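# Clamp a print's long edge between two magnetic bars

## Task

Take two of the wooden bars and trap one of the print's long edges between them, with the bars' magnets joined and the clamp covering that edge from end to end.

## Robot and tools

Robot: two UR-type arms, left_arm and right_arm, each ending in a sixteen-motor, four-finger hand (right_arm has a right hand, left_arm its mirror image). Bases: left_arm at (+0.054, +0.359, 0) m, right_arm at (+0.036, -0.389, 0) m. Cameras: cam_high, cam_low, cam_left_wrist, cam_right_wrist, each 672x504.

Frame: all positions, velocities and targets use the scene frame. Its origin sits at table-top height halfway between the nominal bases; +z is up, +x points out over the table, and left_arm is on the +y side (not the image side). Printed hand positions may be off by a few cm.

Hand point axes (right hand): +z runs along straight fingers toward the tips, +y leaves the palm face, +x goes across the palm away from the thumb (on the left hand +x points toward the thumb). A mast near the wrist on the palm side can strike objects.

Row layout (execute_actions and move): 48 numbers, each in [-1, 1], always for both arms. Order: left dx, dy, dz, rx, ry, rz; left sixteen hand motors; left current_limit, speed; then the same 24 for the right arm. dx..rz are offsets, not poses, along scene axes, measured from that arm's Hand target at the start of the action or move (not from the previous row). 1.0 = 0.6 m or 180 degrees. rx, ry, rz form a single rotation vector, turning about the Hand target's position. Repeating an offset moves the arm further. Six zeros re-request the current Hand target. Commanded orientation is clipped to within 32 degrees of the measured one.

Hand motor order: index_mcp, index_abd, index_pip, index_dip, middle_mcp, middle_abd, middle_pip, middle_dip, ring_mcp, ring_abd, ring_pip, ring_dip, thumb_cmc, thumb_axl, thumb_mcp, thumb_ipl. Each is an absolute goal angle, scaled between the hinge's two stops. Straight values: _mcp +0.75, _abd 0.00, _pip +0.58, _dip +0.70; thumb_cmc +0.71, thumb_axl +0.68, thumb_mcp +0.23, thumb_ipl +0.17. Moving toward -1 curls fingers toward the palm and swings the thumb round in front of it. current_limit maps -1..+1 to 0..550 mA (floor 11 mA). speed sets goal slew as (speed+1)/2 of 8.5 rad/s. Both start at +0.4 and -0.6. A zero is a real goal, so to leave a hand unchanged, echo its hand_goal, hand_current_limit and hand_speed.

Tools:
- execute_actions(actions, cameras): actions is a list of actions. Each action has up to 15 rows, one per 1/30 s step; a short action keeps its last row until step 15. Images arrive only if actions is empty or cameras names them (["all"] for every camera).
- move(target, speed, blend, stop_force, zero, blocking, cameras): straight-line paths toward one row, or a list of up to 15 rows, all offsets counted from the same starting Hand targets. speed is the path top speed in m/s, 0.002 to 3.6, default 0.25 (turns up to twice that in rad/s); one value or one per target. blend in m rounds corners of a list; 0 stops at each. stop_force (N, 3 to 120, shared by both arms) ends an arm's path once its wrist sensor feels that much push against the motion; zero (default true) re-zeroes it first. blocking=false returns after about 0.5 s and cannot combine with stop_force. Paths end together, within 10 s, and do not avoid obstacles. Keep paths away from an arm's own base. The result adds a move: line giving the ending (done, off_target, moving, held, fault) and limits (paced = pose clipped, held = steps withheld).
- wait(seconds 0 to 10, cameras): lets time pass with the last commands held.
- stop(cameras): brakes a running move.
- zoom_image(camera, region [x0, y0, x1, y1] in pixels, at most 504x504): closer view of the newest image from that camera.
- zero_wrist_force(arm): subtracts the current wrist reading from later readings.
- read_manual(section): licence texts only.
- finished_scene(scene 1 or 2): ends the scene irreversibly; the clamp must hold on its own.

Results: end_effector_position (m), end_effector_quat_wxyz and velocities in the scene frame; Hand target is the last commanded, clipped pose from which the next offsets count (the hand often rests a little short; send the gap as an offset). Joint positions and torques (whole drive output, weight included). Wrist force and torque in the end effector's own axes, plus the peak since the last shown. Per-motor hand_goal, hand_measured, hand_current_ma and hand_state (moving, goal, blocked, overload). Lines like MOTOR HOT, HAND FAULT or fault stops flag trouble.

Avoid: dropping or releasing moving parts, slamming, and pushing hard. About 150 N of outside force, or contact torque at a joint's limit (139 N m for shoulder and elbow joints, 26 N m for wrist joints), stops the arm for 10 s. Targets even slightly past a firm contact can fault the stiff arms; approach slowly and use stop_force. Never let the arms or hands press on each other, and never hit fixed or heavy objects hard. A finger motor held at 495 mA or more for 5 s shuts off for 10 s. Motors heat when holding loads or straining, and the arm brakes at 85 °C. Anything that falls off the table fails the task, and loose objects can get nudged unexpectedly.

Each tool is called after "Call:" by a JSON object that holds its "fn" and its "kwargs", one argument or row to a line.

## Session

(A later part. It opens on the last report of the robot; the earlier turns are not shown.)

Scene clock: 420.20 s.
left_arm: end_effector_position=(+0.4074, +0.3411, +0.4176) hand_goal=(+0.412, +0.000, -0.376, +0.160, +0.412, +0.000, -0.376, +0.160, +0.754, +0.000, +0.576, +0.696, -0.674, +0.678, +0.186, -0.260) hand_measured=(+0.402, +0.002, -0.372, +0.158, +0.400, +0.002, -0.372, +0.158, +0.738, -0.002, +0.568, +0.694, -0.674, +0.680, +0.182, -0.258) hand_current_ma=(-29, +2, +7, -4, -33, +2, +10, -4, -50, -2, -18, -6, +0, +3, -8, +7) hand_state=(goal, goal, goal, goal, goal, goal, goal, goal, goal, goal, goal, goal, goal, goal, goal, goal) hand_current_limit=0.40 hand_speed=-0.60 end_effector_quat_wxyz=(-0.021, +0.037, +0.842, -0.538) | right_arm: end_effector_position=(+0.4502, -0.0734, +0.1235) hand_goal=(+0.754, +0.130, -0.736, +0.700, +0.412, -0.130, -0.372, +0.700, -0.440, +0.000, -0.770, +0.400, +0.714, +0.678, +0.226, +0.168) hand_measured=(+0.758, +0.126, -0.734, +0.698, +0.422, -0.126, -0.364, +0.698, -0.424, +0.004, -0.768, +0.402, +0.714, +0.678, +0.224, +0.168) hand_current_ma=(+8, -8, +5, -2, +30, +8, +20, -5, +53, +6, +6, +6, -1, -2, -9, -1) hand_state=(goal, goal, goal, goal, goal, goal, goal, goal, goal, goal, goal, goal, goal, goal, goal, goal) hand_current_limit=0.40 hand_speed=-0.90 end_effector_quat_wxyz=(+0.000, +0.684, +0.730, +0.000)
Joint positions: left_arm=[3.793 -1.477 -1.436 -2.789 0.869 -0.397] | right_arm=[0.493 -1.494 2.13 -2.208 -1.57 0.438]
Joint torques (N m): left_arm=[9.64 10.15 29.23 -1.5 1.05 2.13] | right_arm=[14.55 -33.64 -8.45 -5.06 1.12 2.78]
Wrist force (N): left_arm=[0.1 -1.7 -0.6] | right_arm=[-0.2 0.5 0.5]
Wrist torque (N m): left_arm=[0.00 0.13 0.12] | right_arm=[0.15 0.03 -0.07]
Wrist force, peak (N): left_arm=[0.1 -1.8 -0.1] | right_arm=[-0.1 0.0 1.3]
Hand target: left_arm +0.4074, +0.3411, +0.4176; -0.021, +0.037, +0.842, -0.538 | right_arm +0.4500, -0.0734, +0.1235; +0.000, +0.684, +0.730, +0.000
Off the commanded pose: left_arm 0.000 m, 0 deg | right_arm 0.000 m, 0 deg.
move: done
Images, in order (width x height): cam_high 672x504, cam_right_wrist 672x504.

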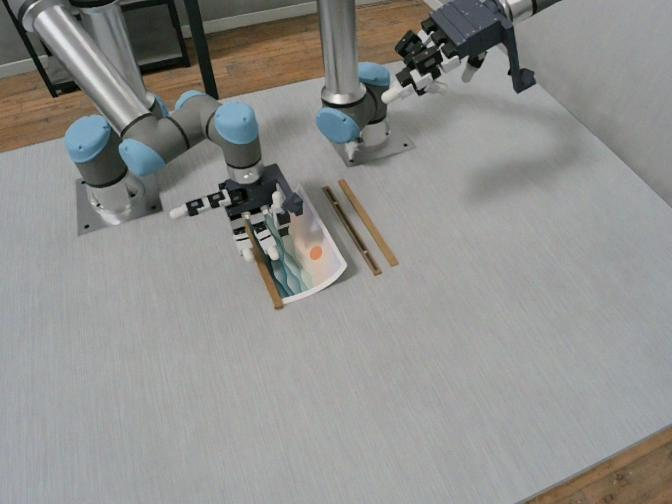

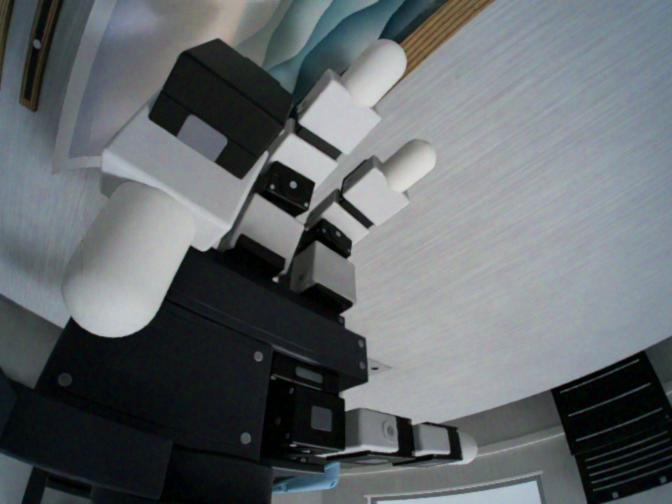

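Call:
{"fn": "move", "kwargs": {
  "target": [0,0,0,0,0,0,0.411,0,-0.3766,0.16,0.411,0,-0.3766,0.16,0.754,0,0.576,0.696,-0.674,0.678,0.1854,-0.26,0.4,-0.6,0,0,-0.1,0,0,0,0.754,0.13,-0.737,0.7,0.411,-0.13,-0.372,0.7,-0.44,0,-0.77,0.4,0.714,0.678,0.226,0.168,0.4,-0.9],
  "speed": 0.04,
  "stop_force": 4
}}

Call:
{"fn": "execute_actions", "kwargs": {
  "actions": [
    [[0,0,0,0,0,0,0.411,0,-0.3766,0.16,0.411,0,-0.3766,0.16,0.754,0,0.576,0.696,-0.674,0.678,0.1854,-0.26,0.4,-0.6,0,0,0,0,0,0,0.754,0.04,-0.737,0.7,0.411,-0.02,-0.372,0.7,-0.44,0,-0.77,0.4,0.714,0.678,0.226,0.168,0.6,-0.93]],
    [[0,0,0,0,0,0,0.411,0,-0.3766,0.16,0.411,0,-0.3766,0.16,0.754,0,0.576,0.696,-0.674,0.678,0.1854,-0.26,0.4,-0.6,0,0,0,0,0,0,0.754,0.0,-0.737,0.7,0.411,0.02,-0.372,0.7,-0.44,0,-0.77,0.4,0.714,0.678,0.226,0.168,0.6,-0.93]],
    [[0,0,0,0,0,0,0.411,0,-0.3766,0.16,0.411,0,-0.3766,0.16,0.754,0,0.576,0.696,-0.674,0.678,0.1854,-0.26,0.4,-0.6,0,0,0,0,0,0,0.754,-0.06,-0.737,0.7,0.411,0.06,-0.372,0.7,-0.44,0,-0.77,0.4,0.714,0.678,0.226,0.168,0.6,-0.95]]
  ]
}}

Call:
{"fn": "execute_actions", "kwargs": {
  "actions": [
    [[0,0,0,0,0,0,0.411,0,-0.3766,0.16,0.411,0,-0.3766,0.16,0.754,0,0.576,0.696,-0.674,0.678,0.1854,-0.26,0.4,-0.6,0,0,0,0,0,0,0.754,-0.105,-0.737,0.7,0.411,0.095,-0.372,0.7,-0.44,0,-0.77,0.4,0.714,0.678,0.226,0.168,0.7,-0.95]]
  ],
  "cameras": ["cam_high"]
}}

Call:
{"fn": "zoom_image", "kwargs": {
  "camera": "cam_high",
  "region": [250, 260, 310, 320]
}}

Scene clock: 424.00 s.
left_arm: end_effector_position=(+0.4074, +0.3411, +0.4176) hand_goal=(+0.412, +0.000, -0.376, +0.160, +0.412, +0.000, -0.376, +0.160, +0.754, +0.000, +0.576, +0.696, -0.674, +0.678, +0.186, -0.260) hand_measured=(+0.402, +0.002, -0.372, +0.158, +0.400, +0.002, -0.372, +0.158, +0.738, -0.002, +0.568, +0.694, -0.674, +0.680, +0.182, -0.258) hand_current_ma=(-29, +2, +7, -4, -33, +2, +10, -4, -50, -2, -18, -6, +0, +3, -8, +7) hand_state=(goal, goal, goal, goal, goal, goal, goal, goal, goal, goal, goal, goal, goal, goal, goal, goal) hand_current_limit=0.40 hand_speed=-0.60 end_effector_quat_wxyz=(-0.021, +0.037, +0.842, -0.538) | right_arm: end_effector_position=(+0.4500, -0.0734, +0.0635) hand_goal=(+0.754, +0.130, -0.736, +0.700, +0.412, -0.130, -0.372, +0.700, -0.440, +0.000, -0.770, +0.400, +0.714, +0.678, +0.226, +0.168) hand_measured=(+0.758, +0.126, -0.734, +0.698, +0.422, -0.126, -0.364, +0.698, -0.424, +0.004, -0.768, +0.402, +0.714, +0.678, +0.224, +0.168) hand_current_ma=(+8, -8, +5, -2, +30, +8, +20, -5, +53, +6, +6, +6, -1, -2, -9, -1) hand_state=(goal, goal, goal, goal, goal, goal, goal, goal, goal, goal, goal, goal, goal, goal, goal, goal) hand_current_limit=0.40 hand_speed=-0.90 end_effector_quat_wxyz=(+0.000, +0.684, +0.730, +0.000)
Joint positions: left_arm=[3.793 -1.477 -1.436 -2.789 0.869 -0.397] | right_arm=[0.493 -1.381 2.201 -2.391 -1.57 0.438]
Joint torques (N m): left_arm=[9.91 10.03 28.84 -1.39 0.66 1.82] | right_arm=[-2.22 -12.02 -4.06 -4.73 -0.39 -0.3]
Wrist force (N): left_arm=[0.3 -1.7 -0.4] | right_arm=[-0.3 0.5 0.4]
Wrist torque (N m): left_arm=[-0.02 0.11 0.12] | right_arm=[0.12 0.04 -0.10]
Wrist force, peak (N): left_arm=[0.5 -1.9 -0.3] | right_arm=[-0.2 0.6 0.8]
Hand target: left_arm +0.4074, +0.3411, +0.4176; -0.021, +0.037, +0.842, -0.538 | right_arm +0.4500, -0.0734, +0.0635; +0.000, +0.684, +0.730, +0.000
Off the commanded pose: left_arm 0.000 m, 0 deg | right_arm 0.000 m, 0 deg.
move: done

Scene clock: 425.70 s.
left_arm: end_effector_position=(+0.4074, +0.3411, +0.4176) hand_goal=(+0.412, +0.000, -0.376, +0.160, +0.412, +0.000, -0.376, +0.160, +0.754, +0.000, +0.576, +0.696, -0.674, +0.678, +0.186, -0.260) hand_measured=(+0.402, +0.002, -0.372, +0.158, +0.400, +0.002, -0.372, +0.158, +0.738, -0.002, +0.568, +0.694, -0.674, +0.680, +0.182, -0.258) hand_current_ma=(-29, +2, +7, -4, -33, +2, +10, -4, -50, -2, -18, -6, +0, +3, -8, +7) hand_state=(goal, goal, goal, goal, goal, goal, goal, goal, goal, goal, goal, goal, goal, goal, goal, goal) hand_current_limit=0.40 hand_speed=-0.60 end_effector_quat_wxyz=(-0.021, +0.037, +0.842, -0.538) | right_arm: end_effector_position=(+0.4500, -0.0734, +0.0635) hand_goal=(+0.754, -0.060, -0.736, +0.700, +0.412, +0.060, -0.372, +0.700, -0.440, +0.000, -0.770, +0.400, +0.714, +0.678, +0.226, +0.168) hand_measured=(+0.760, +0.022, -0.726, +0.698, +0.418, +0.002, -0.366, +0.698, -0.424, +0.004, -0.768, +0.402, +0.714, +0.678, +0.224, +0.168) hand_current_ma=(+20, +277, +30, -2, +18, -187, +14, -5, +53, +6, +6, +6, -1, -2, -9, -1) hand_state=(goal, blocked, goal, goal, goal, blocked, goal, goal, goal, goal, goal, goal, goal, goal, goal, goal) hand_current_limit=0.60 hand_speed=-0.95 end_effector_quat_wxyz=(+0.000, +0.684, +0.730, +0.000)
Joint positions: left_arm=[3.793 -1.477 -1.436 -2.789 0.869 -0.397] | right_arm=[0.493 -1.381 2.201 -2.391 -1.57 0.438]
Joint torques (N m): left_arm=[7.96 10.54 29.24 -1.43 1 2] | right_arm=[-3.37 -13.5 -6.06 -4.35 -2.86 -0.08]
Wrist force (N): left_arm=[0.3 -1.4 -0.2] | right_arm=[-0.2 0.6 1.0]
Wrist torque (N m): left_arm=[0.01 0.10 0.12] | right_arm=[0.12 0.02 -0.09]
Wrist force, peak (N): left_arm=[0.1 -1.8 -0.5] | right_arm=[0.0 0.7 1.2]
Hand target: left_arm +0.4074, +0.3411, +0.4176; -0.021, +0.037, +0.842, -0.538 | right_arm +0.4500, -0.0734, +0.0635; +0.000, +0.684, +0.730, +0.000
Off the commanded pose: left_arm 0.000 m, 0 deg | right_arm 0.000 m, 0 deg.
Step readings (end_effector_position of left_arm | right_arm):
0: (+0.4074, +0.3411, +0.4176) | (+0.4500, -0.0734, +0.0635)
1: (+0.4074, +0.3411, +0.4176) | (+0.4500, -0.0734, +0.0635)
2: (+0.4074, +0.3411, +0.4176) | (+0.4500, -0.0734, +0.0635)
4: (+0.4074, +0.3411, +0.4176) | (+0.4500, -0.0734, +0.0635)
8: (+0.4074, +0.3411, +0.4176) | (+0.4500, -0.0734, +0.0635)
15: (+0.4074, +0.3411, +0.4176) | (+0.4500, -0.0734, +0.0635)
16: (+0.4074, +0.3411, +0.4176) | (+0.4500, -0.0734, +0.0635)
17: (+0.4074, +0.3411, +0.4176) | (+0.4500, -0.0734, +0.0635)
19: (+0.4074, +0.3411, +0.4176) | (+0.4500, -0.0734, +0.0635)
23: (+0.4074, +0.3411, +0.4176) | (+0.4500, -0.0734, +0.0635)
30: (+0.4074, +0.3411, +0.4176) | (+0.4500, -0.0734, +0.0635)
31: (+0.4074, +0.3411, +0.4176) | (+0.4500, -0.0734, +0.0635)
32: (+0.4074, +0.3411, +0.4176) | (+0.4500, -0.0734, +0.0635)
34: (+0.4074, +0.3411, +0.4176) | (+0.4500, -0.0734, +0.0635)
38: (+0.4074, +0.3411, +0.4176) | (+0.4500, -0.0734, +0.0635)
45: (+0.4074, +0.3411, +0.4176) | (+0.4500, -0.0734, +0.0635)

Scene clock: 426.40 s.
left_arm: end_effector_position=(+0.4074, +0.3411, +0.4176) hand_goal=(+0.412, +0.000, -0.376, +0.160, +0.412, +0.000, -0.376, +0.160, +0.754, +0.000, +0.576, +0.696, -0.674, +0.678, +0.186, -0.260) hand_measured=(+0.402, +0.002, -0.372, +0.158, +0.400, +0.002, -0.372, +0.158, +0.738, -0.002, +0.568, +0.694, -0.674, +0.680, +0.182, -0.258) hand_current_ma=(-29, +2, +7, -4, -33, +2, +10, -4, -50, -2, -18, -6, +0, +3, -8, +7) hand_state=(goal, goal, goal, goal, goal, goal, goal, goal, goal, goal, goal, goal, goal, goal, goal, goal) hand_current_limit=0.40 hand_speed=-0.60 end_effector_quat_wxyz=(-0.021, +0.037, +0.842, -0.538) | right_arm: end_effector_position=(+0.4500, -0.0734, +0.0635) hand_goal=(+0.754, -0.104, -0.736, +0.700, +0.412, +0.096, -0.372, +0.700, -0.440, +0.000, -0.770, +0.400, +0.714, +0.678, +0.226, +0.168) hand_measured=(+0.760, +0.014, -0.722, +0.698, +0.418, +0.006, -0.368, +0.698, -0.424, +0.004, -0.768, +0.402, +0.714, +0.678, +0.224, +0.168) hand_current_ma=(+20, +424, +43, -2, +18, -310, +11, -5, +53, +6, +6, +6, -1, -2, -9, -1) hand_state=(goal, blocked, goal, goal, goal, blocked, goal, goal, goal, goal, goal, goal, goal, goal, goal, goal) hand_current_limit=0.70 hand_speed=-0.95 end_effector_quat_wxyz=(+0.000, +0.684, +0.730, +0.000)
Joint positions: left_arm=[3.793 -1.477 -1.436 -2.789 0.869 -0.397] | right_arm=[0.493 -1.381 2.201 -2.391 -1.57 0.438]
Joint torques (N m): left_arm=[8.06 10.21 27.81 -1.24 0.71 1.96] | right_arm=[-3.5 -14.84 -8.94 -3.95 -2.68 -0.4]
Wrist force (N): left_arm=[0.2 -1.3 -0.2] | right_arm=[0.0 0.5 1.2]
Wrist torque (N m): left_arm=[0.01 0.12 0.11] | right_arm=[0.09 -0.01 -0.08]
Wrist force, peak (N): left_arm=[0.3 -1.7 -0.2] | right_arm=[-0.1 0.6 1.2]
Hand target: left_arm +0.4074, +0.3411, +0.4176; -0.021, +0.037, +0.842, -0.538 | right_arm +0.4500, -0.0734, +0.0635; +0.000, +0.684, +0.730, +0.000
Off the commanded pose: left_arm 0.000 m, 0 deg | right_arm 0.000 m, 0 deg.
Step readings (end_effector_position of left_arm | right_arm):
0: (+0.4074, +0.3411, +0.4176) | (+0.4500, -0.0734, +0.0635)
1: (+0.4074, +0.3411, +0.4176) | (+0.4500, -0.0734, +0.0635)
2: (+0.4074, +0.3411, +0.4176) | (+0.4500, -0.0734, +0.0635)
4: (+0.4074, +0.3411, +0.4176) | (+0.4500, -0.0734, +0.0635)
8: (+0.4074, +0.3411, +0.4176) | (+0.4500, -0.0734, +0.0635)
15: (+0.4074, +0.3411, +0.4176) | (+0.4500, -0.0734, +0.0635)
Images, in order (width x height): cam_high 672x504.

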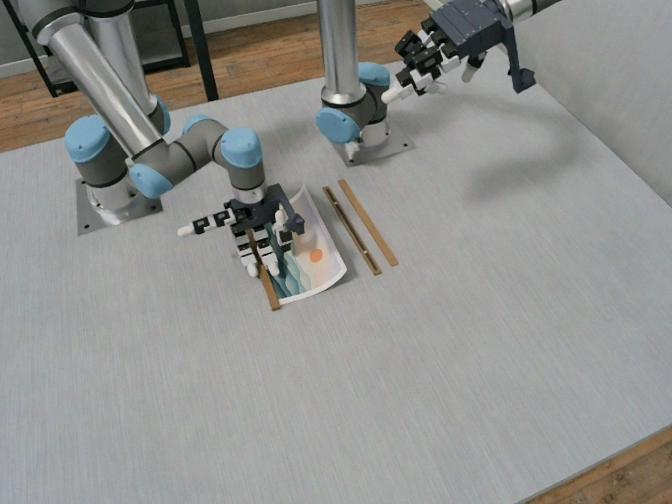

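Scaled by 8.400 from the camera's 672x504 image, which has a finer 960x720 frame.

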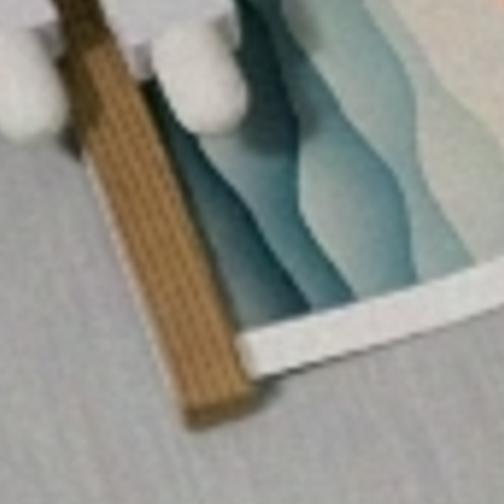

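Call:
{"fn": "execute_actions", "kwargs": {
  "actions": [
    [[0,0,0,0,0,0,0.411,0,-0.3766,0.16,0.411,0,-0.3766,0.16,0.754,0,0.576,0.696,-0.674,0.678,0.1854,-0.26,0.4,-0.6,0,0,0,0,0,0,0.754,0.02,-0.737,0.7,0.411,0,-0.372,0.7,-0.44,0,-0.77,0.4,0.714,0.678,0.226,0.168,0.4,-0.93]],
    [[0,0,0,0,0,0,0.411,0,-0.3766,0.16,0.411,0,-0.3766,0.16,0.754,0,0.576,0.696,-0.674,0.678,0.1854,-0.26,0.4,-0.6,0,0,0,0,0,0,0.754,0.13,-0.737,0.7,0.411,-0.13,-0.372,0.7,-0.44,0,-0.77,0.4,0.714,0.678,0.226,0.168,0.4,-0.9]]
  ]
}}

Call:
{"fn": "move", "kwargs": {
  "target": [
    [0,0,0,0,0,0,0.411,0,-0.3766,0.16,0.411,0,-0.3766,0.16,0.754,0,0.576,0.696,-0.674,0.678,0.1854,-0.26,0.4,-0.6,0,0,0.05,0,0,0,0.754,0.13,-0.737,0.7,0.411,-0.13,-0.372,0.7,-0.44,0,-0.77,0.4,0.714,0.678,0.226,0.168,0.4,-0.6],
    [0,0,0,0,0,0,0.411,0,-0.3766,0.16,0.411,0,-0.3766,0.16,0.754,0,0.576,0.696,-0.674,0.678,0.1854,-0.26,0.4,-0.6,0,0,0.3,0,0,0,0.754,0.13,-0.737,0.7,0.411,-0.13,-0.372,0.7,-0.44,0,-0.77,0.4,0.714,0.678,0.226,0.168,0.4,-0.6]
  ],
  "speed": [0.04,0.2]
}}

Call:
{"fn": "move", "kwargs": {
  "target": [0,0,0,0,0,0,0.411,0,-0.3766,0.16,0.411,0,-0.3766,0.16,0.754,0,0.576,0.696,-0.674,0.678,0.1854,-0.26,0.4,-0.6,0.1433,0.0024,-0.083,0.1116,-0.1254,-0.4071,0.754,0,0.576,0.696,0.754,0,0.576,0.696,0.754,0,0.576,0.696,0.714,0.678,0.226,0.168,0.4,-0.6],
  "speed": 0.25,
  "cameras": ["cam_high","cam_right_wrist"]
}}

Scene clock: 429.07 s.
left_arm: end_effector_position=(+0.4074, +0.3411, +0.4176) hand_goal=(+0.412, +0.000, -0.376, +0.160, +0.412, +0.000, -0.376, +0.160, +0.754, +0.000, +0.576, +0.696, -0.674, +0.678, +0.186, -0.260) hand_measured=(+0.402, +0.002, -0.372, +0.158, +0.400, +0.002, -0.372, +0.158, +0.738, -0.002, +0.568, +0.694, -0.674, +0.680, +0.182, -0.258) hand_current_ma=(-29, +2, +7, -4, -33, +2, +10, -4, -50, -2, -18, -6, +0, +3, -8, +7) hand_state=(goal, goal, goal, goal, goal, goal, goal, goal, goal, goal, goal, goal, goal, goal, goal, goal) hand_current_limit=0.40 hand_speed=-0.60 end_effector_quat_wxyz=(-0.021, +0.037, +0.842, -0.538) | right_arm: end_effector_position=(+0.4500, -0.0734, +0.0635) hand_goal=(+0.754, +0.130, -0.736, +0.700, +0.412, -0.130, -0.372, +0.700, -0.440, +0.000, -0.770, +0.400, +0.714, +0.678, +0.226, +0.168) hand_measured=(+0.756, +0.126, -0.730, +0.698, +0.418, -0.126, -0.368, +0.698, -0.424, +0.004, -0.768, +0.402, +0.714, +0.678, +0.224, +0.168) hand_current_ma=(+7, -8, +13, -2, +18, +8, +11, -5, +53, +6, +6, +6, -1, -2, -9, -1) hand_state=(goal, goal, goal, goal, goal, goal, goal, goal, goal, goal, goal, goal, goal, goal, goal, goal) hand_current_limit=0.40 hand_speed=-0.90 end_effector_quat_wxyz=(+0.000, +0.684, +0.730, +0.000)
Joint positions: left_arm=[3.793 -1.477 -1.436 -2.789 0.869 -0.397] | right_arm=[0.493 -1.381 2.201 -2.391 -1.57 0.438]
Joint torques (N m): left_arm=[9.97 9.39 27.27 -1.46 0.62 2.16] | right_arm=[-5.17 -18.31 -13.66 -3.42 -2.89 -0.04]
Wrist force (N): left_arm=[0.1 -1.5 -0.4] | right_arm=[-0.2 0.4 0.4]
Wrist torque (N m): left_arm=[0.00 0.14 0.11] | right_arm=[0.11 0.03 -0.09]
Wrist force, peak (N): left_arm=[0.1 -1.8 -0.3] | right_arm=[0.0 0.7 1.4]
Hand target: left_arm +0.4074, +0.3411, +0.4176; -0.021, +0.037, +0.842, -0.538 | right_arm +0.4500, -0.0734, +0.0635; +0.000, +0.684, +0.730, +0.000
Off the commanded pose: left_arm 0.000 m, 0 deg | right_arm 0.000 m, 0 deg.
Step readings (end_effector_position of left_arm | right_arm):
0: (+0.4074, +0.3411, +0.4176) | (+0.4500, -0.0734, +0.0635)
1: (+0.4074, +0.3411, +0.4176) | (+0.4500, -0.0734, +0.0635)
2: (+0.4074, +0.3411, +0.4176) | (+0.4500, -0.0734, +0.0635)
4: (+0.4074, +0.3411, +0.4176) | (+0.4500, -0.0734, +0.0635)
8: (+0.4074, +0.3411, +0.4176) | (+0.4500, -0.0734, +0.0635)
15: (+0.4074, +0.3411, +0.4176) | (+0.4500, -0.0734, +0.0635)
16: (+0.4074, +0.3411, +0.4176) | (+0.4500, -0.0734, +0.0635)
17: (+0.4074, +0.3411, +0.4176) | (+0.4500, -0.0734, +0.0635)
19: (+0.4074, +0.3411, +0.4176) | (+0.4500, -0.0734, +0.0635)
23: (+0.4074, +0.3411, +0.4176) | (+0.4500, -0.0734, +0.0635)
30: (+0.4074, +0.3411, +0.4176) | (+0.4500, -0.0734, +0.0635)

Scene clock: 431.53 s.
left_arm: end_effector_position=(+0.4074, +0.3411, +0.4176) hand_goal=(+0.412, +0.000, -0.376, +0.160, +0.412, +0.000, -0.376, +0.160, +0.754, +0.000, +0.576, +0.696, -0.674, +0.678, +0.186, -0.260) hand_measured=(+0.402, +0.002, -0.372, +0.158, +0.400, +0.002, -0.372, +0.158, +0.738, -0.002, +0.568, +0.694, -0.674, +0.680, +0.182, -0.258) hand_current_ma=(-29, +2, +7, -4, -33, +2, +10, -4, -50, -2, -18, -6, +0, +3, -8, +7) hand_state=(goal, goal, goal, goal, goal, goal, goal, goal, goal, goal, goal, goal, goal, goal, goal, goal) hand_current_limit=0.40 hand_speed=-0.60 end_effector_quat_wxyz=(-0.021, +0.037, +0.842, -0.538) | right_arm: end_effector_position=(+0.4500, -0.0734, +0.2434) hand_goal=(+0.754, +0.130, -0.736, +0.700, +0.412, -0.130, -0.372, +0.700, -0.440, +0.000, -0.770, +0.400, +0.714, +0.678, +0.226, +0.168) hand_measured=(+0.756, +0.126, -0.730, +0.698, +0.418, -0.126, -0.368, +0.698, -0.424, +0.004, -0.768, +0.402, +0.714, +0.678, +0.224, +0.168) hand_current_ma=(+7, -8, +13, -2, +18, +8, +11, -5, +53, +6, +6, +6, -1, -2, -9, -1) hand_state=(goal, goal, goal, goal, goal, goal, goal, goal, goal, goal, goal, goal, goal, goal, goal, goal) hand_current_limit=0.40 hand_speed=-0.60 end_effector_quat_wxyz=(+0.000, +0.684, +0.730, +0.000)
Joint positions: left_arm=[3.793 -1.477 -1.436 -2.789 0.869 -0.397] | right_arm=[0.493 -1.635 1.929 -1.865 -1.57 0.438]
Joint torques (N m): left_arm=[9.14 8.8 28.73 -1.27 0.91 2.08] | right_arm=[-11.73 -31.34 -36.44 -1.02 2.38 -2.32]
Wrist force (N): left_arm=[0.2 -1.8 -0.2] | right_arm=[-0.2 0.4 0.6]
Wrist torque (N m): left_arm=[-0.05 0.12 0.13] | right_arm=[0.11 0.04 -0.06]
Wrist force, peak (N): left_arm=[0.2 -1.8 -0.2] | right_arm=[-0.1 0.4 1.6]
Hand target: left_arm +0.4074, +0.3411, +0.4176; -0.021, +0.037, +0.842, -0.538 | right_arm +0.4500, -0.0734, +0.2435; +0.000, +0.684, +0.730, +0.000
Off the commanded pose: left_arm 0.000 m, 0 deg | right_arm 0.000 m, 0 deg.
move: done

Scene clock: 434.97 s.
left_arm: end_effector_position=(+0.4074, +0.3411, +0.4176) hand_goal=(+0.412, +0.000, -0.376, +0.160, +0.412, +0.000, -0.376, +0.160, +0.754, +0.000, +0.576, +0.696, -0.674, +0.678, +0.186, -0.260) hand_measured=(+0.402, +0.002, -0.372, +0.158, +0.400, +0.002, -0.372, +0.158, +0.738, -0.002, +0.568, +0.694, -0.674, +0.680, +0.182, -0.258) hand_current_ma=(-29, +2, +7, -4, -33, +2, +10, -4, -50, -2, -18, -6, +0, +3, -8, +7) hand_state=(goal, goal, goal, goal, goal, goal, goal, goal, goal, goal, goal, goal, goal, goal, goal, goal) hand_current_limit=0.40 hand_speed=-0.60 end_effector_quat_wxyz=(-0.021, +0.037, +0.842, -0.538) | right_arm: end_effector_position=(+0.5360, -0.0720, +0.1937) hand_goal=(+0.754, +0.000, +0.576, +0.696, +0.754, +0.000, +0.576, +0.696, +0.754, +0.000, +0.576, +0.696, +0.714, +0.678, +0.226, +0.168) hand_measured=(+0.756, +0.004, +0.574, +0.698, +0.752, -0.002, +0.574, +0.698, +0.752, +0.004, +0.574, +0.694, +0.714, +0.678, +0.224, +0.168) hand_current_ma=(+6, +7, -6, +6, -4, -2, -6, +4, -5, +6, -6, -6, -1, -2, -9, -1) hand_state=(goal, goal, goal, goal, goal, goal, goal, goal, goal, goal, goal, goal, goal, goal, goal, goal) hand_current_limit=0.40 hand_speed=-0.60 end_effector_quat_wxyz=(+0.022, +0.957, +0.159, +0.243)
Joint positions: left_arm=[3.793 -1.477 -1.436 -2.789 0.869 -0.397] | right_arm=[0.546 -1.284 1.869 -2.599 -1.792 1.748]
Joint torques (N m): left_arm=[8.87 9.06 27.81 -1.25 0.77 2] | right_arm=[12.04 -20.49 -33.6 -5.37 -3.26 2.46]
Wrist force (N): left_arm=[0.3 -1.5 -0.6] | right_arm=[0.4 -0.1 0.6]
Wrist torque (N m): left_arm=[0.02 0.10 0.13] | right_arm=[-0.02 -0.10 -0.11]
Wrist force, peak (N): left_arm=[0.2 -1.8 -0.3] | right_arm=[0.8 -0.1 0.9]
Hand target: left_arm +0.4074, +0.3411, +0.4176; -0.021, +0.037, +0.842, -0.538 | right_arm +0.5360, -0.0720, +0.1937; +0.022, +0.957, +0.159, +0.243
Off the commanded pose: left_arm 0.000 m, 0 deg | right_arm 0.000 m, 0 deg.
move: done
Images, in order (width x height): cam_high 672x504, cam_right_wrist 672x504.

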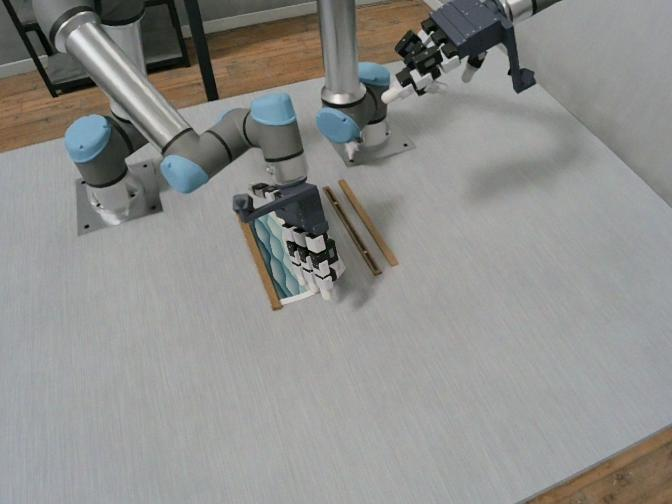

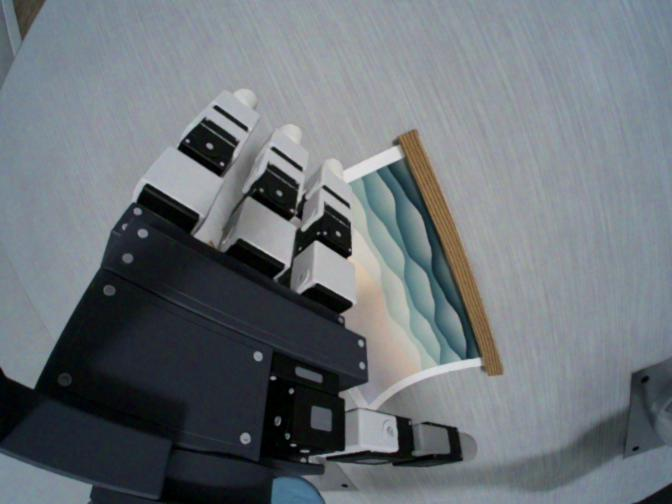

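Call:
{"fn": "zoom_image", "kwargs": {
  "camera": "cam_right_wrist",
  "region": [370, 120, 450, 200]
}}

Call:
{"fn": "zoom_image", "kwargs": {
  "camera": "cam_right_wrist",
  "region": [410, 190, 490, 290]
}}

Call:
{"fn": "zoom_image", "kwargs": {
  "camera": "cam_right_wrist",
  "region": [430, 300, 510, 380]
}}

Scaled by 6.300 from the camera's 672x504 image, which has a finer 960x720 frame.

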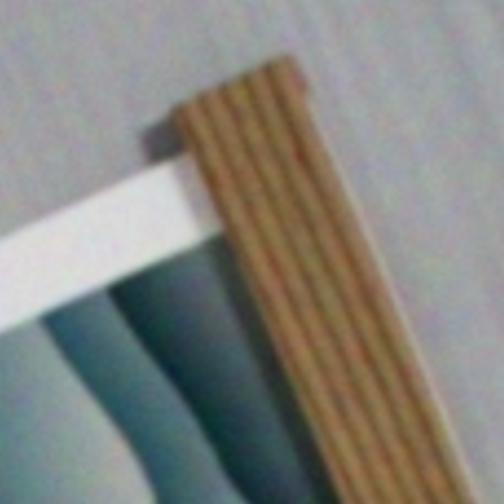

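Scaled by 5.040 from the camera's 672x504 image, which has a finer 960x720 frame.

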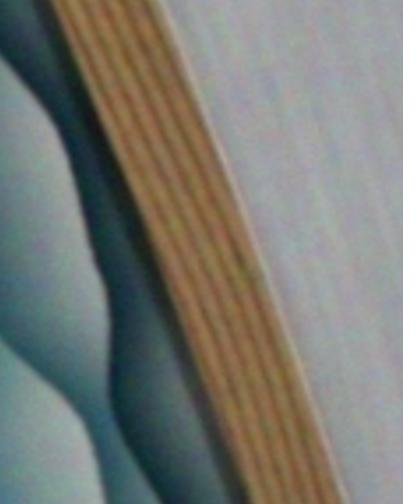

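Scaled by 6.300 from the camera's 672x504 image, which has a finer 960x720 frame.

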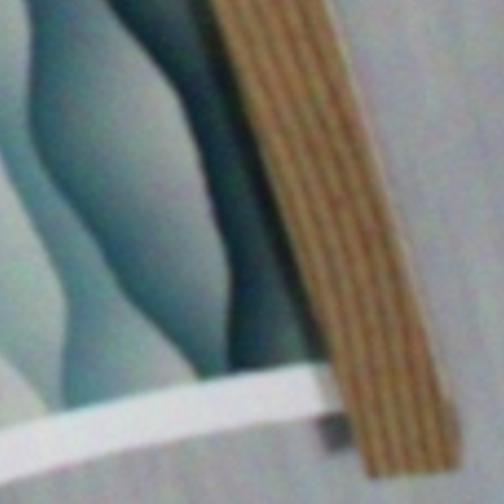

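Call:
{"fn": "move", "kwargs": {
  "target": [0,0,0,0,0,0,0.411,0,-0.3766,0.16,0.411,0,-0.3766,0.16,0.754,0,0.576,0.696,-0.674,0.678,0.1854,-0.26,0.4,-0.6,-0.05,-0.0833,0,0,0,0,-0.44,0,-0.77,0.4,-0.44,0,-0.77,0.4,-0.44,0,-0.77,0.4,0.714,0.678,0.226,0.168,0.4,-0.5],
  "speed": 0.2
}}

Call:
{"fn": "move", "kwargs": {
  "target": [0,0,0,0,0,0,0.411,0,-0.3766,0.16,0.411,0,-0.3766,0.16,0.754,0,0.576,0.696,-0.674,0.678,0.1854,-0.26,0.4,-0.6,0,0,-0.1817,0,0,0,-0.44,0,-0.77,0.4,-0.44,0,-0.77,0.4,-0.44,0,-0.77,0.4,0.714,0.678,0.226,0.168,0.4,-0.5],
  "speed": 0.1,
  "cameras": ["cam_high","cam_right_wrist"]
}}

Scene clock: 442.63 s.
left_arm: end_effector_position=(+0.4074, +0.3411, +0.4176) hand_goal=(+0.412, +0.000, -0.376, +0.160, +0.412, +0.000, -0.376, +0.160, +0.754, +0.000, +0.576, +0.696, -0.674, +0.678, +0.186, -0.260) hand_measured=(+0.402, +0.002, -0.372, +0.158, +0.400, +0.002, -0.372, +0.158, +0.738, -0.002, +0.568, +0.694, -0.674, +0.680, +0.182, -0.258) hand_current_ma=(-29, +2, +7, -4, -33, +2, +10, -4, -50, -2, -18, -6, +0, +3, -8, +7) hand_state=(goal, goal, goal, goal, goal, goal, goal, goal, goal, goal, goal, goal, goal, goal, goal, goal) hand_current_limit=0.40 hand_speed=-0.60 end_effector_quat_wxyz=(-0.021, +0.037, +0.842, -0.538) | right_arm: end_effector_position=(+0.5061, -0.1219, +0.1937) hand_goal=(-0.440, +0.000, -0.770, +0.400, -0.440, +0.000, -0.770, +0.400, -0.440, +0.000, -0.770, +0.400, +0.714, +0.678, +0.226, +0.168) hand_measured=(-0.424, +0.004, -0.768, +0.402, -0.424, +0.000, -0.768, +0.402, -0.424, +0.004, -0.768, +0.402, +0.714, +0.678, +0.224, +0.168) hand_current_ma=(+53, +7, +6, +6, +49, -2, +7, +6, +50, +6, +7, +7, -1, -2, -9, -1) hand_state=(goal, goal, goal, goal, goal, goal, goal, goal, goal, goal, goal, goal, goal, goal, goal, goal) hand_current_limit=0.40 hand_speed=-0.50 end_effector_quat_wxyz=(+0.022, +0.957, +0.159, +0.243)
Joint positions: left_arm=[3.793 -1.477 -1.436 -2.789 0.869 -0.397] | right_arm=[0.491 -1.404 2.027 -2.648 -1.768 1.698]
Joint torques (N m): left_arm=[8.53 10.22 27.79 -1.66 0.78 1.96] | right_arm=[-12.2 -38.54 -7.71 -5.11 2.19 -2.24]
Wrist force (N): left_arm=[0.3 -1.6 -0.5] | right_arm=[0.4 -0.4 0.7]
Wrist torque (N m): left_arm=[0.01 0.10 0.13] | right_arm=[0.05 -0.03 0.10]
Wrist force, peak (N): left_arm=[0.2 -1.9 -0.3] | right_arm=[0.5 -1.3 1.1]
Hand target: left_arm +0.4074, +0.3411, +0.4176; -0.021, +0.037, +0.842, -0.538 | right_arm +0.5060, -0.1219, +0.1937; +0.022, +0.957, +0.159, +0.243
Off the commanded pose: left_arm 0.000 m, 0 deg | right_arm 0.000 m, 0 deg.
move: done

Scene clock: 444.30 s.
left_arm: end_effector_position=(+0.4074, +0.3411, +0.4176) hand_goal=(+0.412, +0.000, -0.376, +0.160, +0.412, +0.000, -0.376, +0.160, +0.754, +0.000, +0.576, +0.696, -0.674, +0.678, +0.186, -0.260) hand_measured=(+0.402, +0.002, -0.372, +0.158, +0.400, +0.002, -0.372, +0.158, +0.738, -0.002, +0.568, +0.694, -0.674, +0.680, +0.182, -0.258) hand_current_ma=(-29, +2, +7, -4, -33, +2, +10, -4, -50, -2, -18, -6, +0, +3, -8, +7) hand_state=(goal, goal, goal, goal, goal, goal, goal, goal, goal, goal, goal, goal, goal, goal, goal, goal) hand_current_limit=0.40 hand_speed=-0.60 end_effector_quat_wxyz=(-0.021, +0.037, +0.842, -0.538) | right_arm: end_effector_position=(+0.5060, -0.1220, +0.0847) hand_goal=(-0.440, +0.000, -0.770, +0.400, -0.440, +0.000, -0.770, +0.400, -0.440, +0.000, -0.770, +0.400, +0.714, +0.678, +0.226, +0.168) hand_measured=(-0.424, +0.004, -0.768, +0.402, -0.426, +0.000, -0.768, +0.402, -0.424, +0.004, -0.768, +0.402, +0.714, +0.678, +0.224, +0.168) hand_current_ma=(+52, +7, +6, +6, +48, -2, +7, +6, +49, +6, +7, +7, -1, -2, -9, -1) hand_state=(goal, goal, goal, goal, goal, goal, goal, goal, goal, goal, goal, goal, goal, goal, goal, goal) hand_current_limit=0.40 hand_speed=-0.50 end_effector_quat_wxyz=(+0.022, +0.957, +0.159, +0.243)
Joint positions: left_arm=[3.793 -1.477 -1.436 -2.789 0.869 -0.397] | right_arm=[0.491 -1.198 2.129 -2.956 -1.768 1.698]
Joint torques (N m): left_arm=[8.24 10.64 28.86 -1.41 1.25 2.06] | right_arm=[-2.03 -19.19 -3.56 -5.09 -3.14 -2.11]
Wrist force (N): left_arm=[0.1 -1.5 0.0] | right_arm=[0.6 -0.2 0.6]
Wrist torque (N m): left_arm=[-0.02 0.14 0.11] | right_arm=[0.07 -0.04 0.10]
Wrist force, peak (N): left_arm=[0.3 -1.8 -0.2] | right_arm=[0.3 -0.3 1.2]
Hand target: left_arm +0.4074, +0.3411, +0.4176; -0.021, +0.037, +0.842, -0.538 | right_arm +0.5060, -0.1219, +0.0847; +0.022, +0.957, +0.159, +0.243
Off the commanded pose: left_arm 0.000 m, 0 deg | right_arm 0.000 m, 0 deg.
move: done
Images, in order (width x height): cam_high 672x504, cam_right_wrist 672x504.

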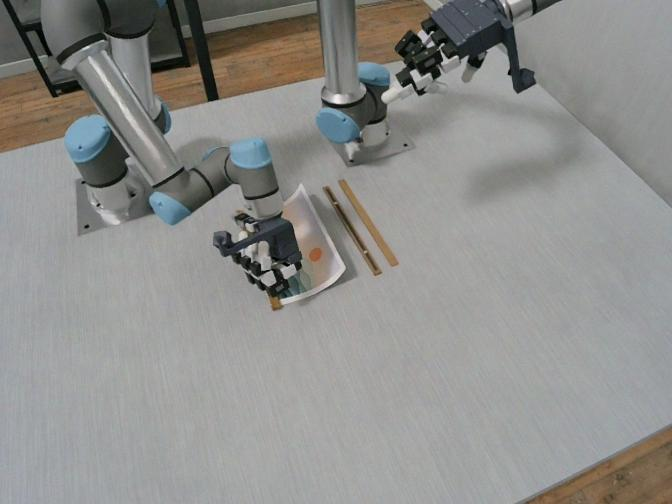

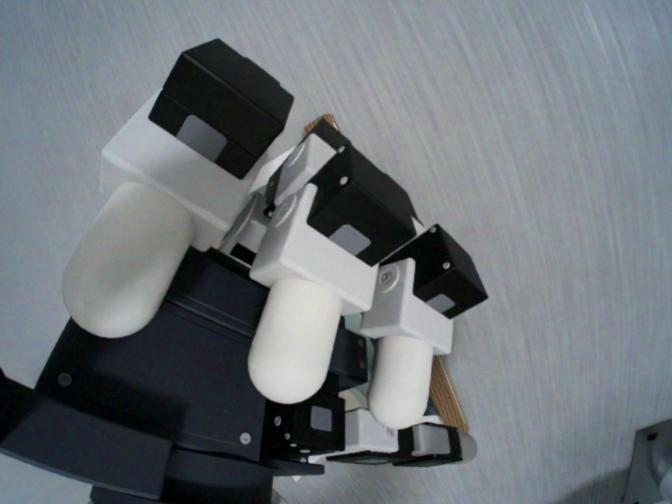

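Call:
{"fn": "move", "kwargs": {
  "target": [0,0,0,0,0,0,0.411,0,-0.3766,0.16,0.411,0,-0.3766,0.16,0.754,0,0.576,0.696,-0.674,0.678,0.1854,-0.26,0.4,-0.6,0,0,0.15,0,0,0,-0.44,0,-0.77,0.4,-0.44,0,-0.77,0.4,-0.44,0,-0.77,0.4,0.714,0.678,0.226,0.168,0.4,-0.5],
  "speed": 0.2
}}

Call:
{"fn": "move", "kwargs": {
  "target": [0,0,0,0,0,0,0.411,0,-0.3766,0.16,0.411,0,-0.3766,0.16,0.754,0,0.576,0.696,-0.674,0.678,0.1854,-0.26,0.4,-0.6,0.11,0.0758,0.02,-0.1116,0.1254,0.4071,0.754,0.13,-0.737,0.7,0.754,-0.13,-0.737,0.7,-0.44,0,-0.77,0.4,0.714,0.678,0.226,0.168,0.4,-0.5],
  "speed": 0.25
}}

Call:
{"fn": "move", "kwargs": {
  "target": [0,0,0,0,0,0,0.411,0,-0.3766,0.16,0.411,0,-0.3766,0.16,0.754,0,0.576,0.696,-0.674,0.678,0.1854,-0.26,0.4,-0.6,0,0,-0.15,0,0,-0.0089,0.754,0.13,-0.737,0.7,0.754,-0.13,-0.737,0.7,-0.44,0,-0.77,0.4,0.714,0.678,0.226,0.168,0.4,-0.5],
  "speed": 0.1,
  "cameras": ["cam_high","cam_right_wrist"]
}}

Call:
{"fn": "zoom_image", "kwargs": {
  "camera": "cam_high",
  "region": [225, 200, 325, 320]
}}

Scene clock: 451.60 s.
left_arm: end_effector_position=(+0.4074, +0.3411, +0.4176) hand_goal=(+0.412, +0.000, -0.376, +0.160, +0.412, +0.000, -0.376, +0.160, +0.754, +0.000, +0.576, +0.696, -0.674, +0.678, +0.186, -0.260) hand_measured=(+0.402, +0.002, -0.372, +0.158, +0.400, +0.002, -0.372, +0.158, +0.738, -0.002, +0.568, +0.694, -0.674, +0.680, +0.182, -0.258) hand_current_ma=(-29, +2, +7, -4, -33, +2, +10, -4, -50, -2, -18, -6, +0, +3, -8, +7) hand_state=(goal, goal, goal, goal, goal, goal, goal, goal, goal, goal, goal, goal, goal, goal, goal, goal) hand_current_limit=0.40 hand_speed=-0.60 end_effector_quat_wxyz=(-0.021, +0.037, +0.842, -0.538) | right_arm: end_effector_position=(+0.5060, -0.1219, +0.1746) hand_goal=(-0.440, +0.000, -0.770, +0.400, -0.440, +0.000, -0.770, +0.400, -0.440, +0.000, -0.770, +0.400, +0.714, +0.678, +0.226, +0.168) hand_measured=(-0.424, +0.004, -0.768, +0.402, -0.426, +0.000, -0.768, +0.402, -0.426, +0.004, -0.768, +0.402, +0.714, +0.678, +0.224, +0.168) hand_current_ma=(+51, +7, +6, +6, +47, -2, +7, +6, +48, +6, +7, +7, -1, -2, -9, -1) hand_state=(goal, goal, goal, goal, goal, goal, goal, goal, goal, goal, goal, goal, goal, goal, goal, goal) hand_current_limit=0.40 hand_speed=-0.50 end_effector_quat_wxyz=(+0.022, +0.957, +0.159, +0.243)
Joint positions: left_arm=[3.793 -1.477 -1.436 -2.789 0.869 -0.397] | right_arm=[0.491 -1.373 2.05 -2.702 -1.768 1.697]
Joint torques (N m): left_arm=[8.38 10.68 28.42 -1.38 0.86 1.96] | right_arm=[-11.66 -39.54 -32.84 -1.04 2.15 2.47]
Wrist force (N): left_arm=[0.1 -1.8 -0.3] | right_arm=[0.5 -0.3 0.5]
Wrist torque (N m): left_arm=[-0.03 0.13 0.11] | right_arm=[0.07 -0.03 -0.02]
Wrist force, peak (N): left_arm=[0.3 -1.9 -0.3] | right_arm=[0.0 -0.3 1.8]
Hand target: left_arm +0.4074, +0.3411, +0.4176; -0.021, +0.037, +0.842, -0.538 | right_arm +0.5060, -0.1219, +0.1747; +0.022, +0.957, +0.159, +0.243
Off the commanded pose: left_arm 0.000 m, 0 deg | right_arm 0.000 m, 0 deg.
move: done

Scene clock: 455.03 s.
left_arm: end_effector_position=(+0.4074, +0.3411, +0.4176) hand_goal=(+0.412, +0.000, -0.376, +0.160, +0.412, +0.000, -0.376, +0.160, +0.754, +0.000, +0.576, +0.696, -0.674, +0.678, +0.186, -0.260) hand_measured=(+0.402, +0.002, -0.372, +0.158, +0.400, +0.002, -0.372, +0.158, +0.738, -0.002, +0.568, +0.694, -0.674, +0.680, +0.182, -0.258) hand_current_ma=(-29, +2, +7, -4, -33, +2, +10, -4, -50, -2, -18, -6, +0, +3, -8, +7) hand_state=(goal, goal, goal, goal, goal, goal, goal, goal, goal, goal, goal, goal, goal, goal, goal, goal) hand_current_limit=0.40 hand_speed=-0.60 end_effector_quat_wxyz=(-0.021, +0.037, +0.842, -0.538) | right_arm: end_effector_position=(+0.5720, -0.0765, +0.1867) hand_goal=(+0.754, +0.130, -0.736, +0.700, +0.754, -0.130, -0.736, +0.700, -0.440, +0.000, -0.770, +0.400, +0.714, +0.678, +0.226, +0.168) hand_measured=(+0.754, +0.128, -0.736, +0.698, +0.754, -0.126, -0.736, +0.698, -0.426, +0.004, -0.768, +0.402, +0.714, +0.678, +0.224, +0.168) hand_current_ma=(+0, -5, +0, -5, +0, +7, +0, -6, +48, +6, +6, +6, -1, -2, -9, -1) hand_state=(goal, goal, goal, goal, goal, goal, goal, goal, goal, goal, goal, goal, goal, goal, goal, goal) hand_current_limit=0.40 hand_speed=-0.50 end_effector_quat_wxyz=(+0.000, +0.684, +0.730, +0.000)
Joint positions: left_arm=[3.793 -1.477 -1.436 -2.789 0.869 -0.397] | right_arm=[0.381 -1.37 1.797 -1.999 -1.57 0.326]
Joint torques (N m): left_arm=[7.49 10.3 29.08 -1.61 0.75 2.03] | right_arm=[-12.55 -16.96 -34.59 -0.56 -3.09 -2.12]
Wrist force (N): left_arm=[0.0 -1.3 -0.1] | right_arm=[0.0 0.4 0.5]
Wrist torque (N m): left_arm=[0.00 0.15 0.10] | right_arm=[0.10 0.03 0.06]
Wrist force, peak (N): left_arm=[0.1 -1.9 -0.5] | right_arm=[0.1 0.4 0.9]
Hand target: left_arm +0.4074, +0.3411, +0.4176; -0.021, +0.037, +0.842, -0.538 | right_arm +0.5720, -0.0765, +0.1867; +0.000, +0.684, +0.730, +0.000
Off the commanded pose: left_arm 0.000 m, 0 deg | right_arm 0.000 m, 0 deg.
move: done

Scene clock: 456.50 s.
left_arm: end_effector_position=(+0.4074, +0.3411, +0.4176) hand_goal=(+0.412, +0.000, -0.376, +0.160, +0.412, +0.000, -0.376, +0.160, +0.754, +0.000, +0.576, +0.696, -0.674, +0.678, +0.186, -0.260) hand_measured=(+0.402, +0.002, -0.372, +0.158, +0.400, +0.002, -0.372, +0.158, +0.738, -0.002, +0.568, +0.694, -0.674, +0.680, +0.182, -0.258) hand_current_ma=(-29, +2, +7, -4, -33, +2, +10, -4, -50, -2, -18, -6, +0, +3, -8, +7) hand_state=(goal, goal, goal, goal, goal, goal, goal, goal, goal, goal, goal, goal, goal, goal, goal, goal) hand_current_limit=0.40 hand_speed=-0.60 end_effector_quat_wxyz=(-0.021, +0.037, +0.842, -0.538) | right_arm: end_effector_position=(+0.5720, -0.0765, +0.0968) hand_goal=(+0.754, +0.130, -0.736, +0.700, +0.754, -0.130, -0.736, +0.700, -0.440, +0.000, -0.770, +0.400, +0.714, +0.678, +0.226, +0.168) hand_measured=(+0.754, +0.128, -0.736, +0.698, +0.754, -0.126, -0.736, +0.698, -0.426, +0.004, -0.768, +0.402, +0.714, +0.678, +0.224, +0.168) hand_current_ma=(+0, -5, +0, -5, +0, +7, +0, -6, +48, +6, +6, +6, -1, -2, -9, -1) hand_state=(goal, goal, goal, goal, goal, goal, goal, goal, goal, goal, goal, goal, goal, goal, goal, goal) hand_current_limit=0.40 hand_speed=-0.50 end_effector_quat_wxyz=(+0.000, +0.694, +0.720, +0.000)
Joint positions: left_arm=[3.793 -1.477 -1.436 -2.789 0.869 -0.397] | right_arm=[0.384 -1.252 1.91 -2.228 -1.57 0.358]
Joint torques (N m): left_arm=[9.14 10.4 28.86 -1.29 0.85 1.98] | right_arm=[12.68 -19.28 -8.47 -4.81 0.35 2.57]
Wrist force (N): left_arm=[0.0 -1.4 -0.3] | right_arm=[0.0 0.2 0.5]
Wrist torque (N m): left_arm=[0.01 0.14 0.10] | right_arm=[0.09 0.03 -0.06]
Wrist force, peak (N): left_arm=[0.2 -1.7 -0.5] | right_arm=[-0.2 0.2 1.3]
Hand target: left_arm +0.4074, +0.3411, +0.4176; -0.021, +0.037, +0.842, -0.538 | right_arm +0.5720, -0.0765, +0.0967; +0.000, +0.694, +0.720, +0.000
Off the commanded pose: left_arm 0.000 m, 0 deg | right_arm 0.000 m, 0 deg.
move: done
Images, in order (width x height): cam_high 672x504, cam_right_wrist 672x504.

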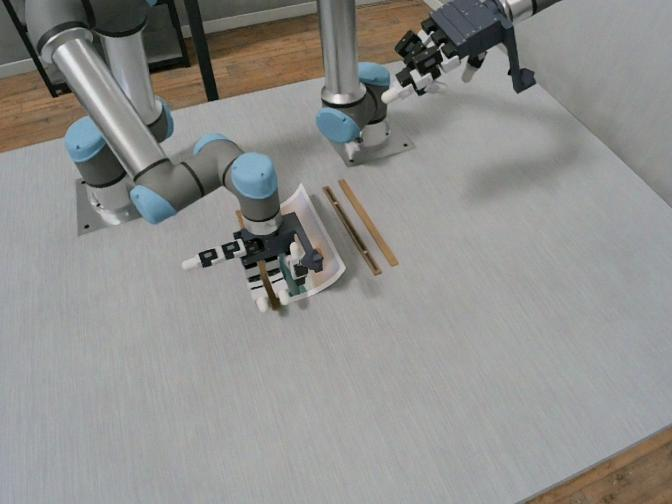

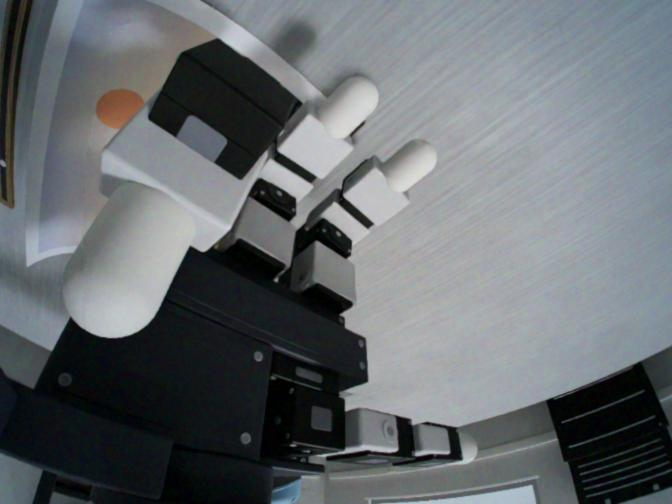

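Scaled by 4.200 from the camera's 672x504 image, which has a finer 960x720 frame.

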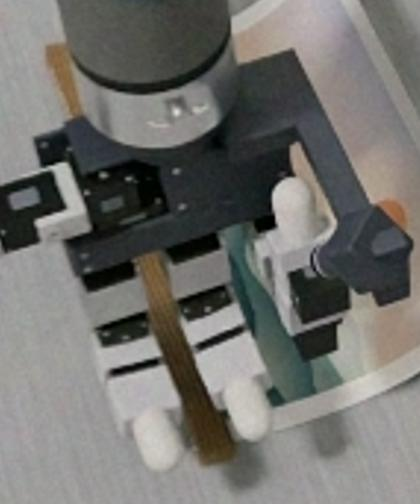

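Call:
{"fn": "zoom_image", "kwargs": {
  "camera": "cam_right_wrist",
  "region": [260, 60, 460, 260]
}}

Scaled by 2.520 from the camera's 672x504 image, which has a finer 960x720 frame.

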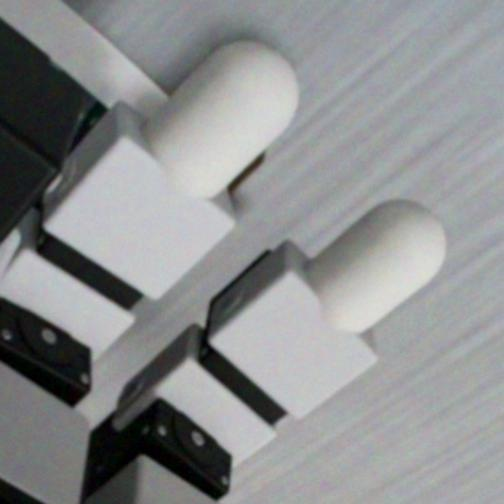

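Call:
{"fn": "move", "kwargs": {
  "target": [0,0,0,0,0,0,0.411,0,-0.3766,0.16,0.411,0,-0.3766,0.16,0.754,0,0.576,0.696,-0.674,0.678,0.1854,-0.26,0.4,-0.6,0,0.011,-0.0233,0,0,0,0.754,0.15,-0.737,0.7,0.754,-0.15,-0.737,0.7,-0.44,0,-0.77,0.4,0.714,0.678,0.226,0.168,0.4,-0.5],
  "speed": 0.1,
  "cameras": ["cam_high","cam_right_wrist"]
}}

Call:
{"fn": "zoom_image", "kwargs": {
  "camera": "cam_right_wrist",
  "region": [260, 60, 460, 260]
}}

Call:
{"fn": "zoom_image", "kwargs": {
  "camera": "cam_high",
  "region": [225, 240, 305, 320]
}}

Scene clock: 459.87 s.
left_arm: end_effector_position=(+0.4074, +0.3411, +0.4176) hand_goal=(+0.412, +0.000, -0.376, +0.160, +0.412, +0.000, -0.376, +0.160, +0.754, +0.000, +0.576, +0.696, -0.674, +0.678, +0.186, -0.260) hand_measured=(+0.402, +0.002, -0.372, +0.158, +0.400, +0.002, -0.372, +0.158, +0.738, -0.002, +0.568, +0.694, -0.674, +0.680, +0.182, -0.258) hand_current_ma=(-29, +2, +7, -4, -33, +2, +10, -4, -50, -2, -18, -6, +0, +3, -8, +7) hand_state=(goal, goal, goal, goal, goal, goal, goal, goal, goal, goal, goal, goal, goal, goal, goal, goal) hand_current_limit=0.40 hand_speed=-0.60 end_effector_quat_wxyz=(-0.021, +0.037, +0.842, -0.538) | right_arm: end_effector_position=(+0.5720, -0.0699, +0.0828) hand_goal=(+0.754, +0.150, -0.736, +0.700, +0.754, -0.150, -0.736, +0.700, -0.440, +0.000, -0.770, +0.400, +0.714, +0.678, +0.226, +0.168) hand_measured=(+0.754, +0.146, -0.736, +0.698, +0.754, -0.146, -0.736, +0.698, -0.426, +0.004, -0.768, +0.402, +0.714, +0.678, +0.224, +0.168) hand_current_ma=(+0, -8, +0, -5, +0, +8, +0, -6, +48, +6, +6, +6, -1, -2, -9, -1) hand_state=(goal, goal, goal, goal, goal, goal, goal, goal, goal, goal, goal, goal, goal, goal, goal, goal) hand_current_limit=0.40 hand_speed=-0.50 end_effector_quat_wxyz=(+0.000, +0.694, +0.720, +0.000)
Joint positions: left_arm=[3.793 -1.477 -1.436 -2.789 0.869 -0.397] | right_arm=[0.395 -1.222 1.912 -2.261 -1.57 0.369]
Joint torques (N m): left_arm=[8.62 11.66 28.17 -1.53 0.79 1.86] | right_arm=[11.93 -19.5 -5.78 -4.86 -2.01 2.52]
Wrist force (N): left_arm=[0.1 -1.6 -0.2] | right_arm=[-0.2 0.3 0.8]
Wrist torque (N m): left_arm=[-0.03 0.13 0.11] | right_arm=[0.06 0.05 -0.07]
Wrist force, peak (N): left_arm=[0.2 -1.8 -0.2] | right_arm=[-0.1 0.4 1.1]
Hand target: left_arm +0.4074, +0.3411, +0.4176; -0.021, +0.037, +0.842, -0.538 | right_arm +0.5720, -0.0699, +0.0827; +0.000, +0.694, +0.720, +0.000
Off the commanded pose: left_arm 0.000 m, 0 deg | right_arm 0.000 m, 0 deg.
move: done
Images, in order (width x height): cam_high 672x504, cam_right_wrist 672x504.

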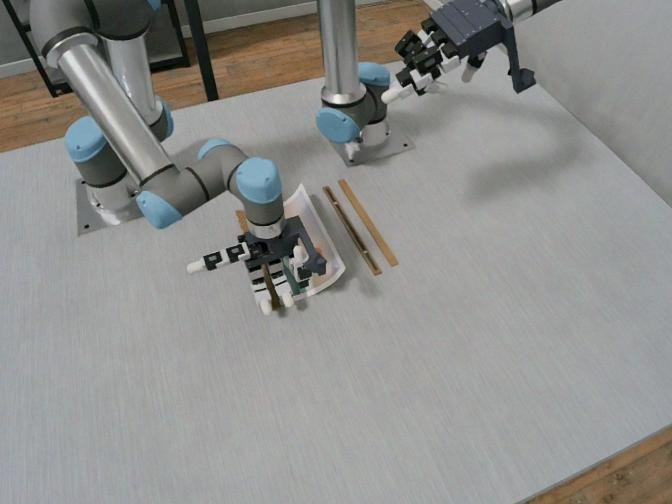

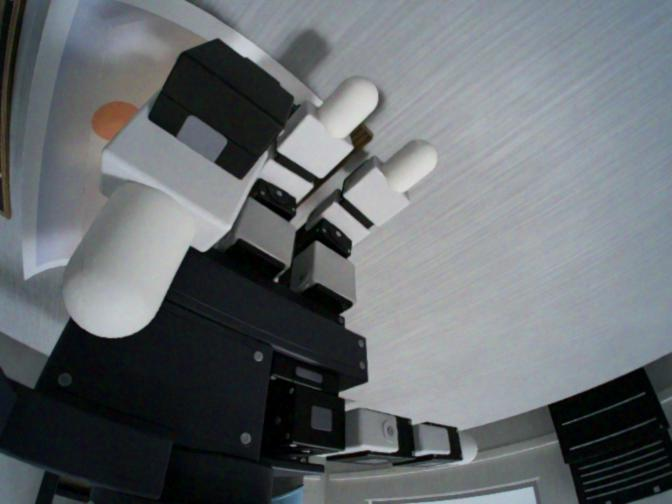

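Scaled by 2.520 from the camera's 672x504 image, which has a finer 960x720 frame.

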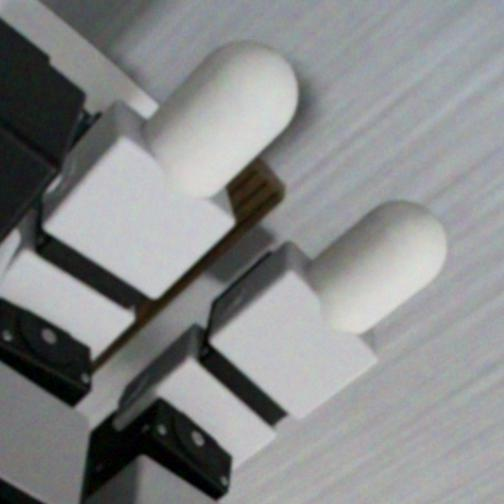

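Scaled by 6.300 from the camera's 672x504 image, which has a finer 960x720 frame.

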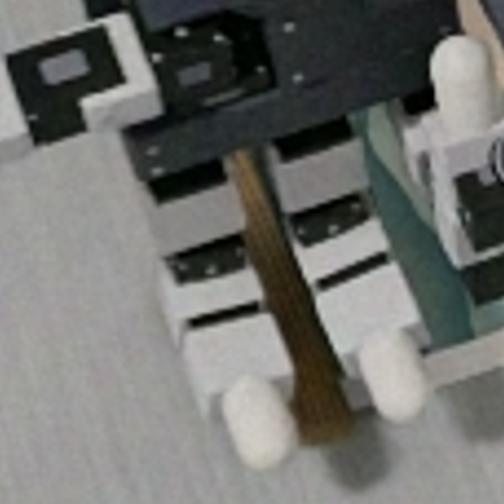

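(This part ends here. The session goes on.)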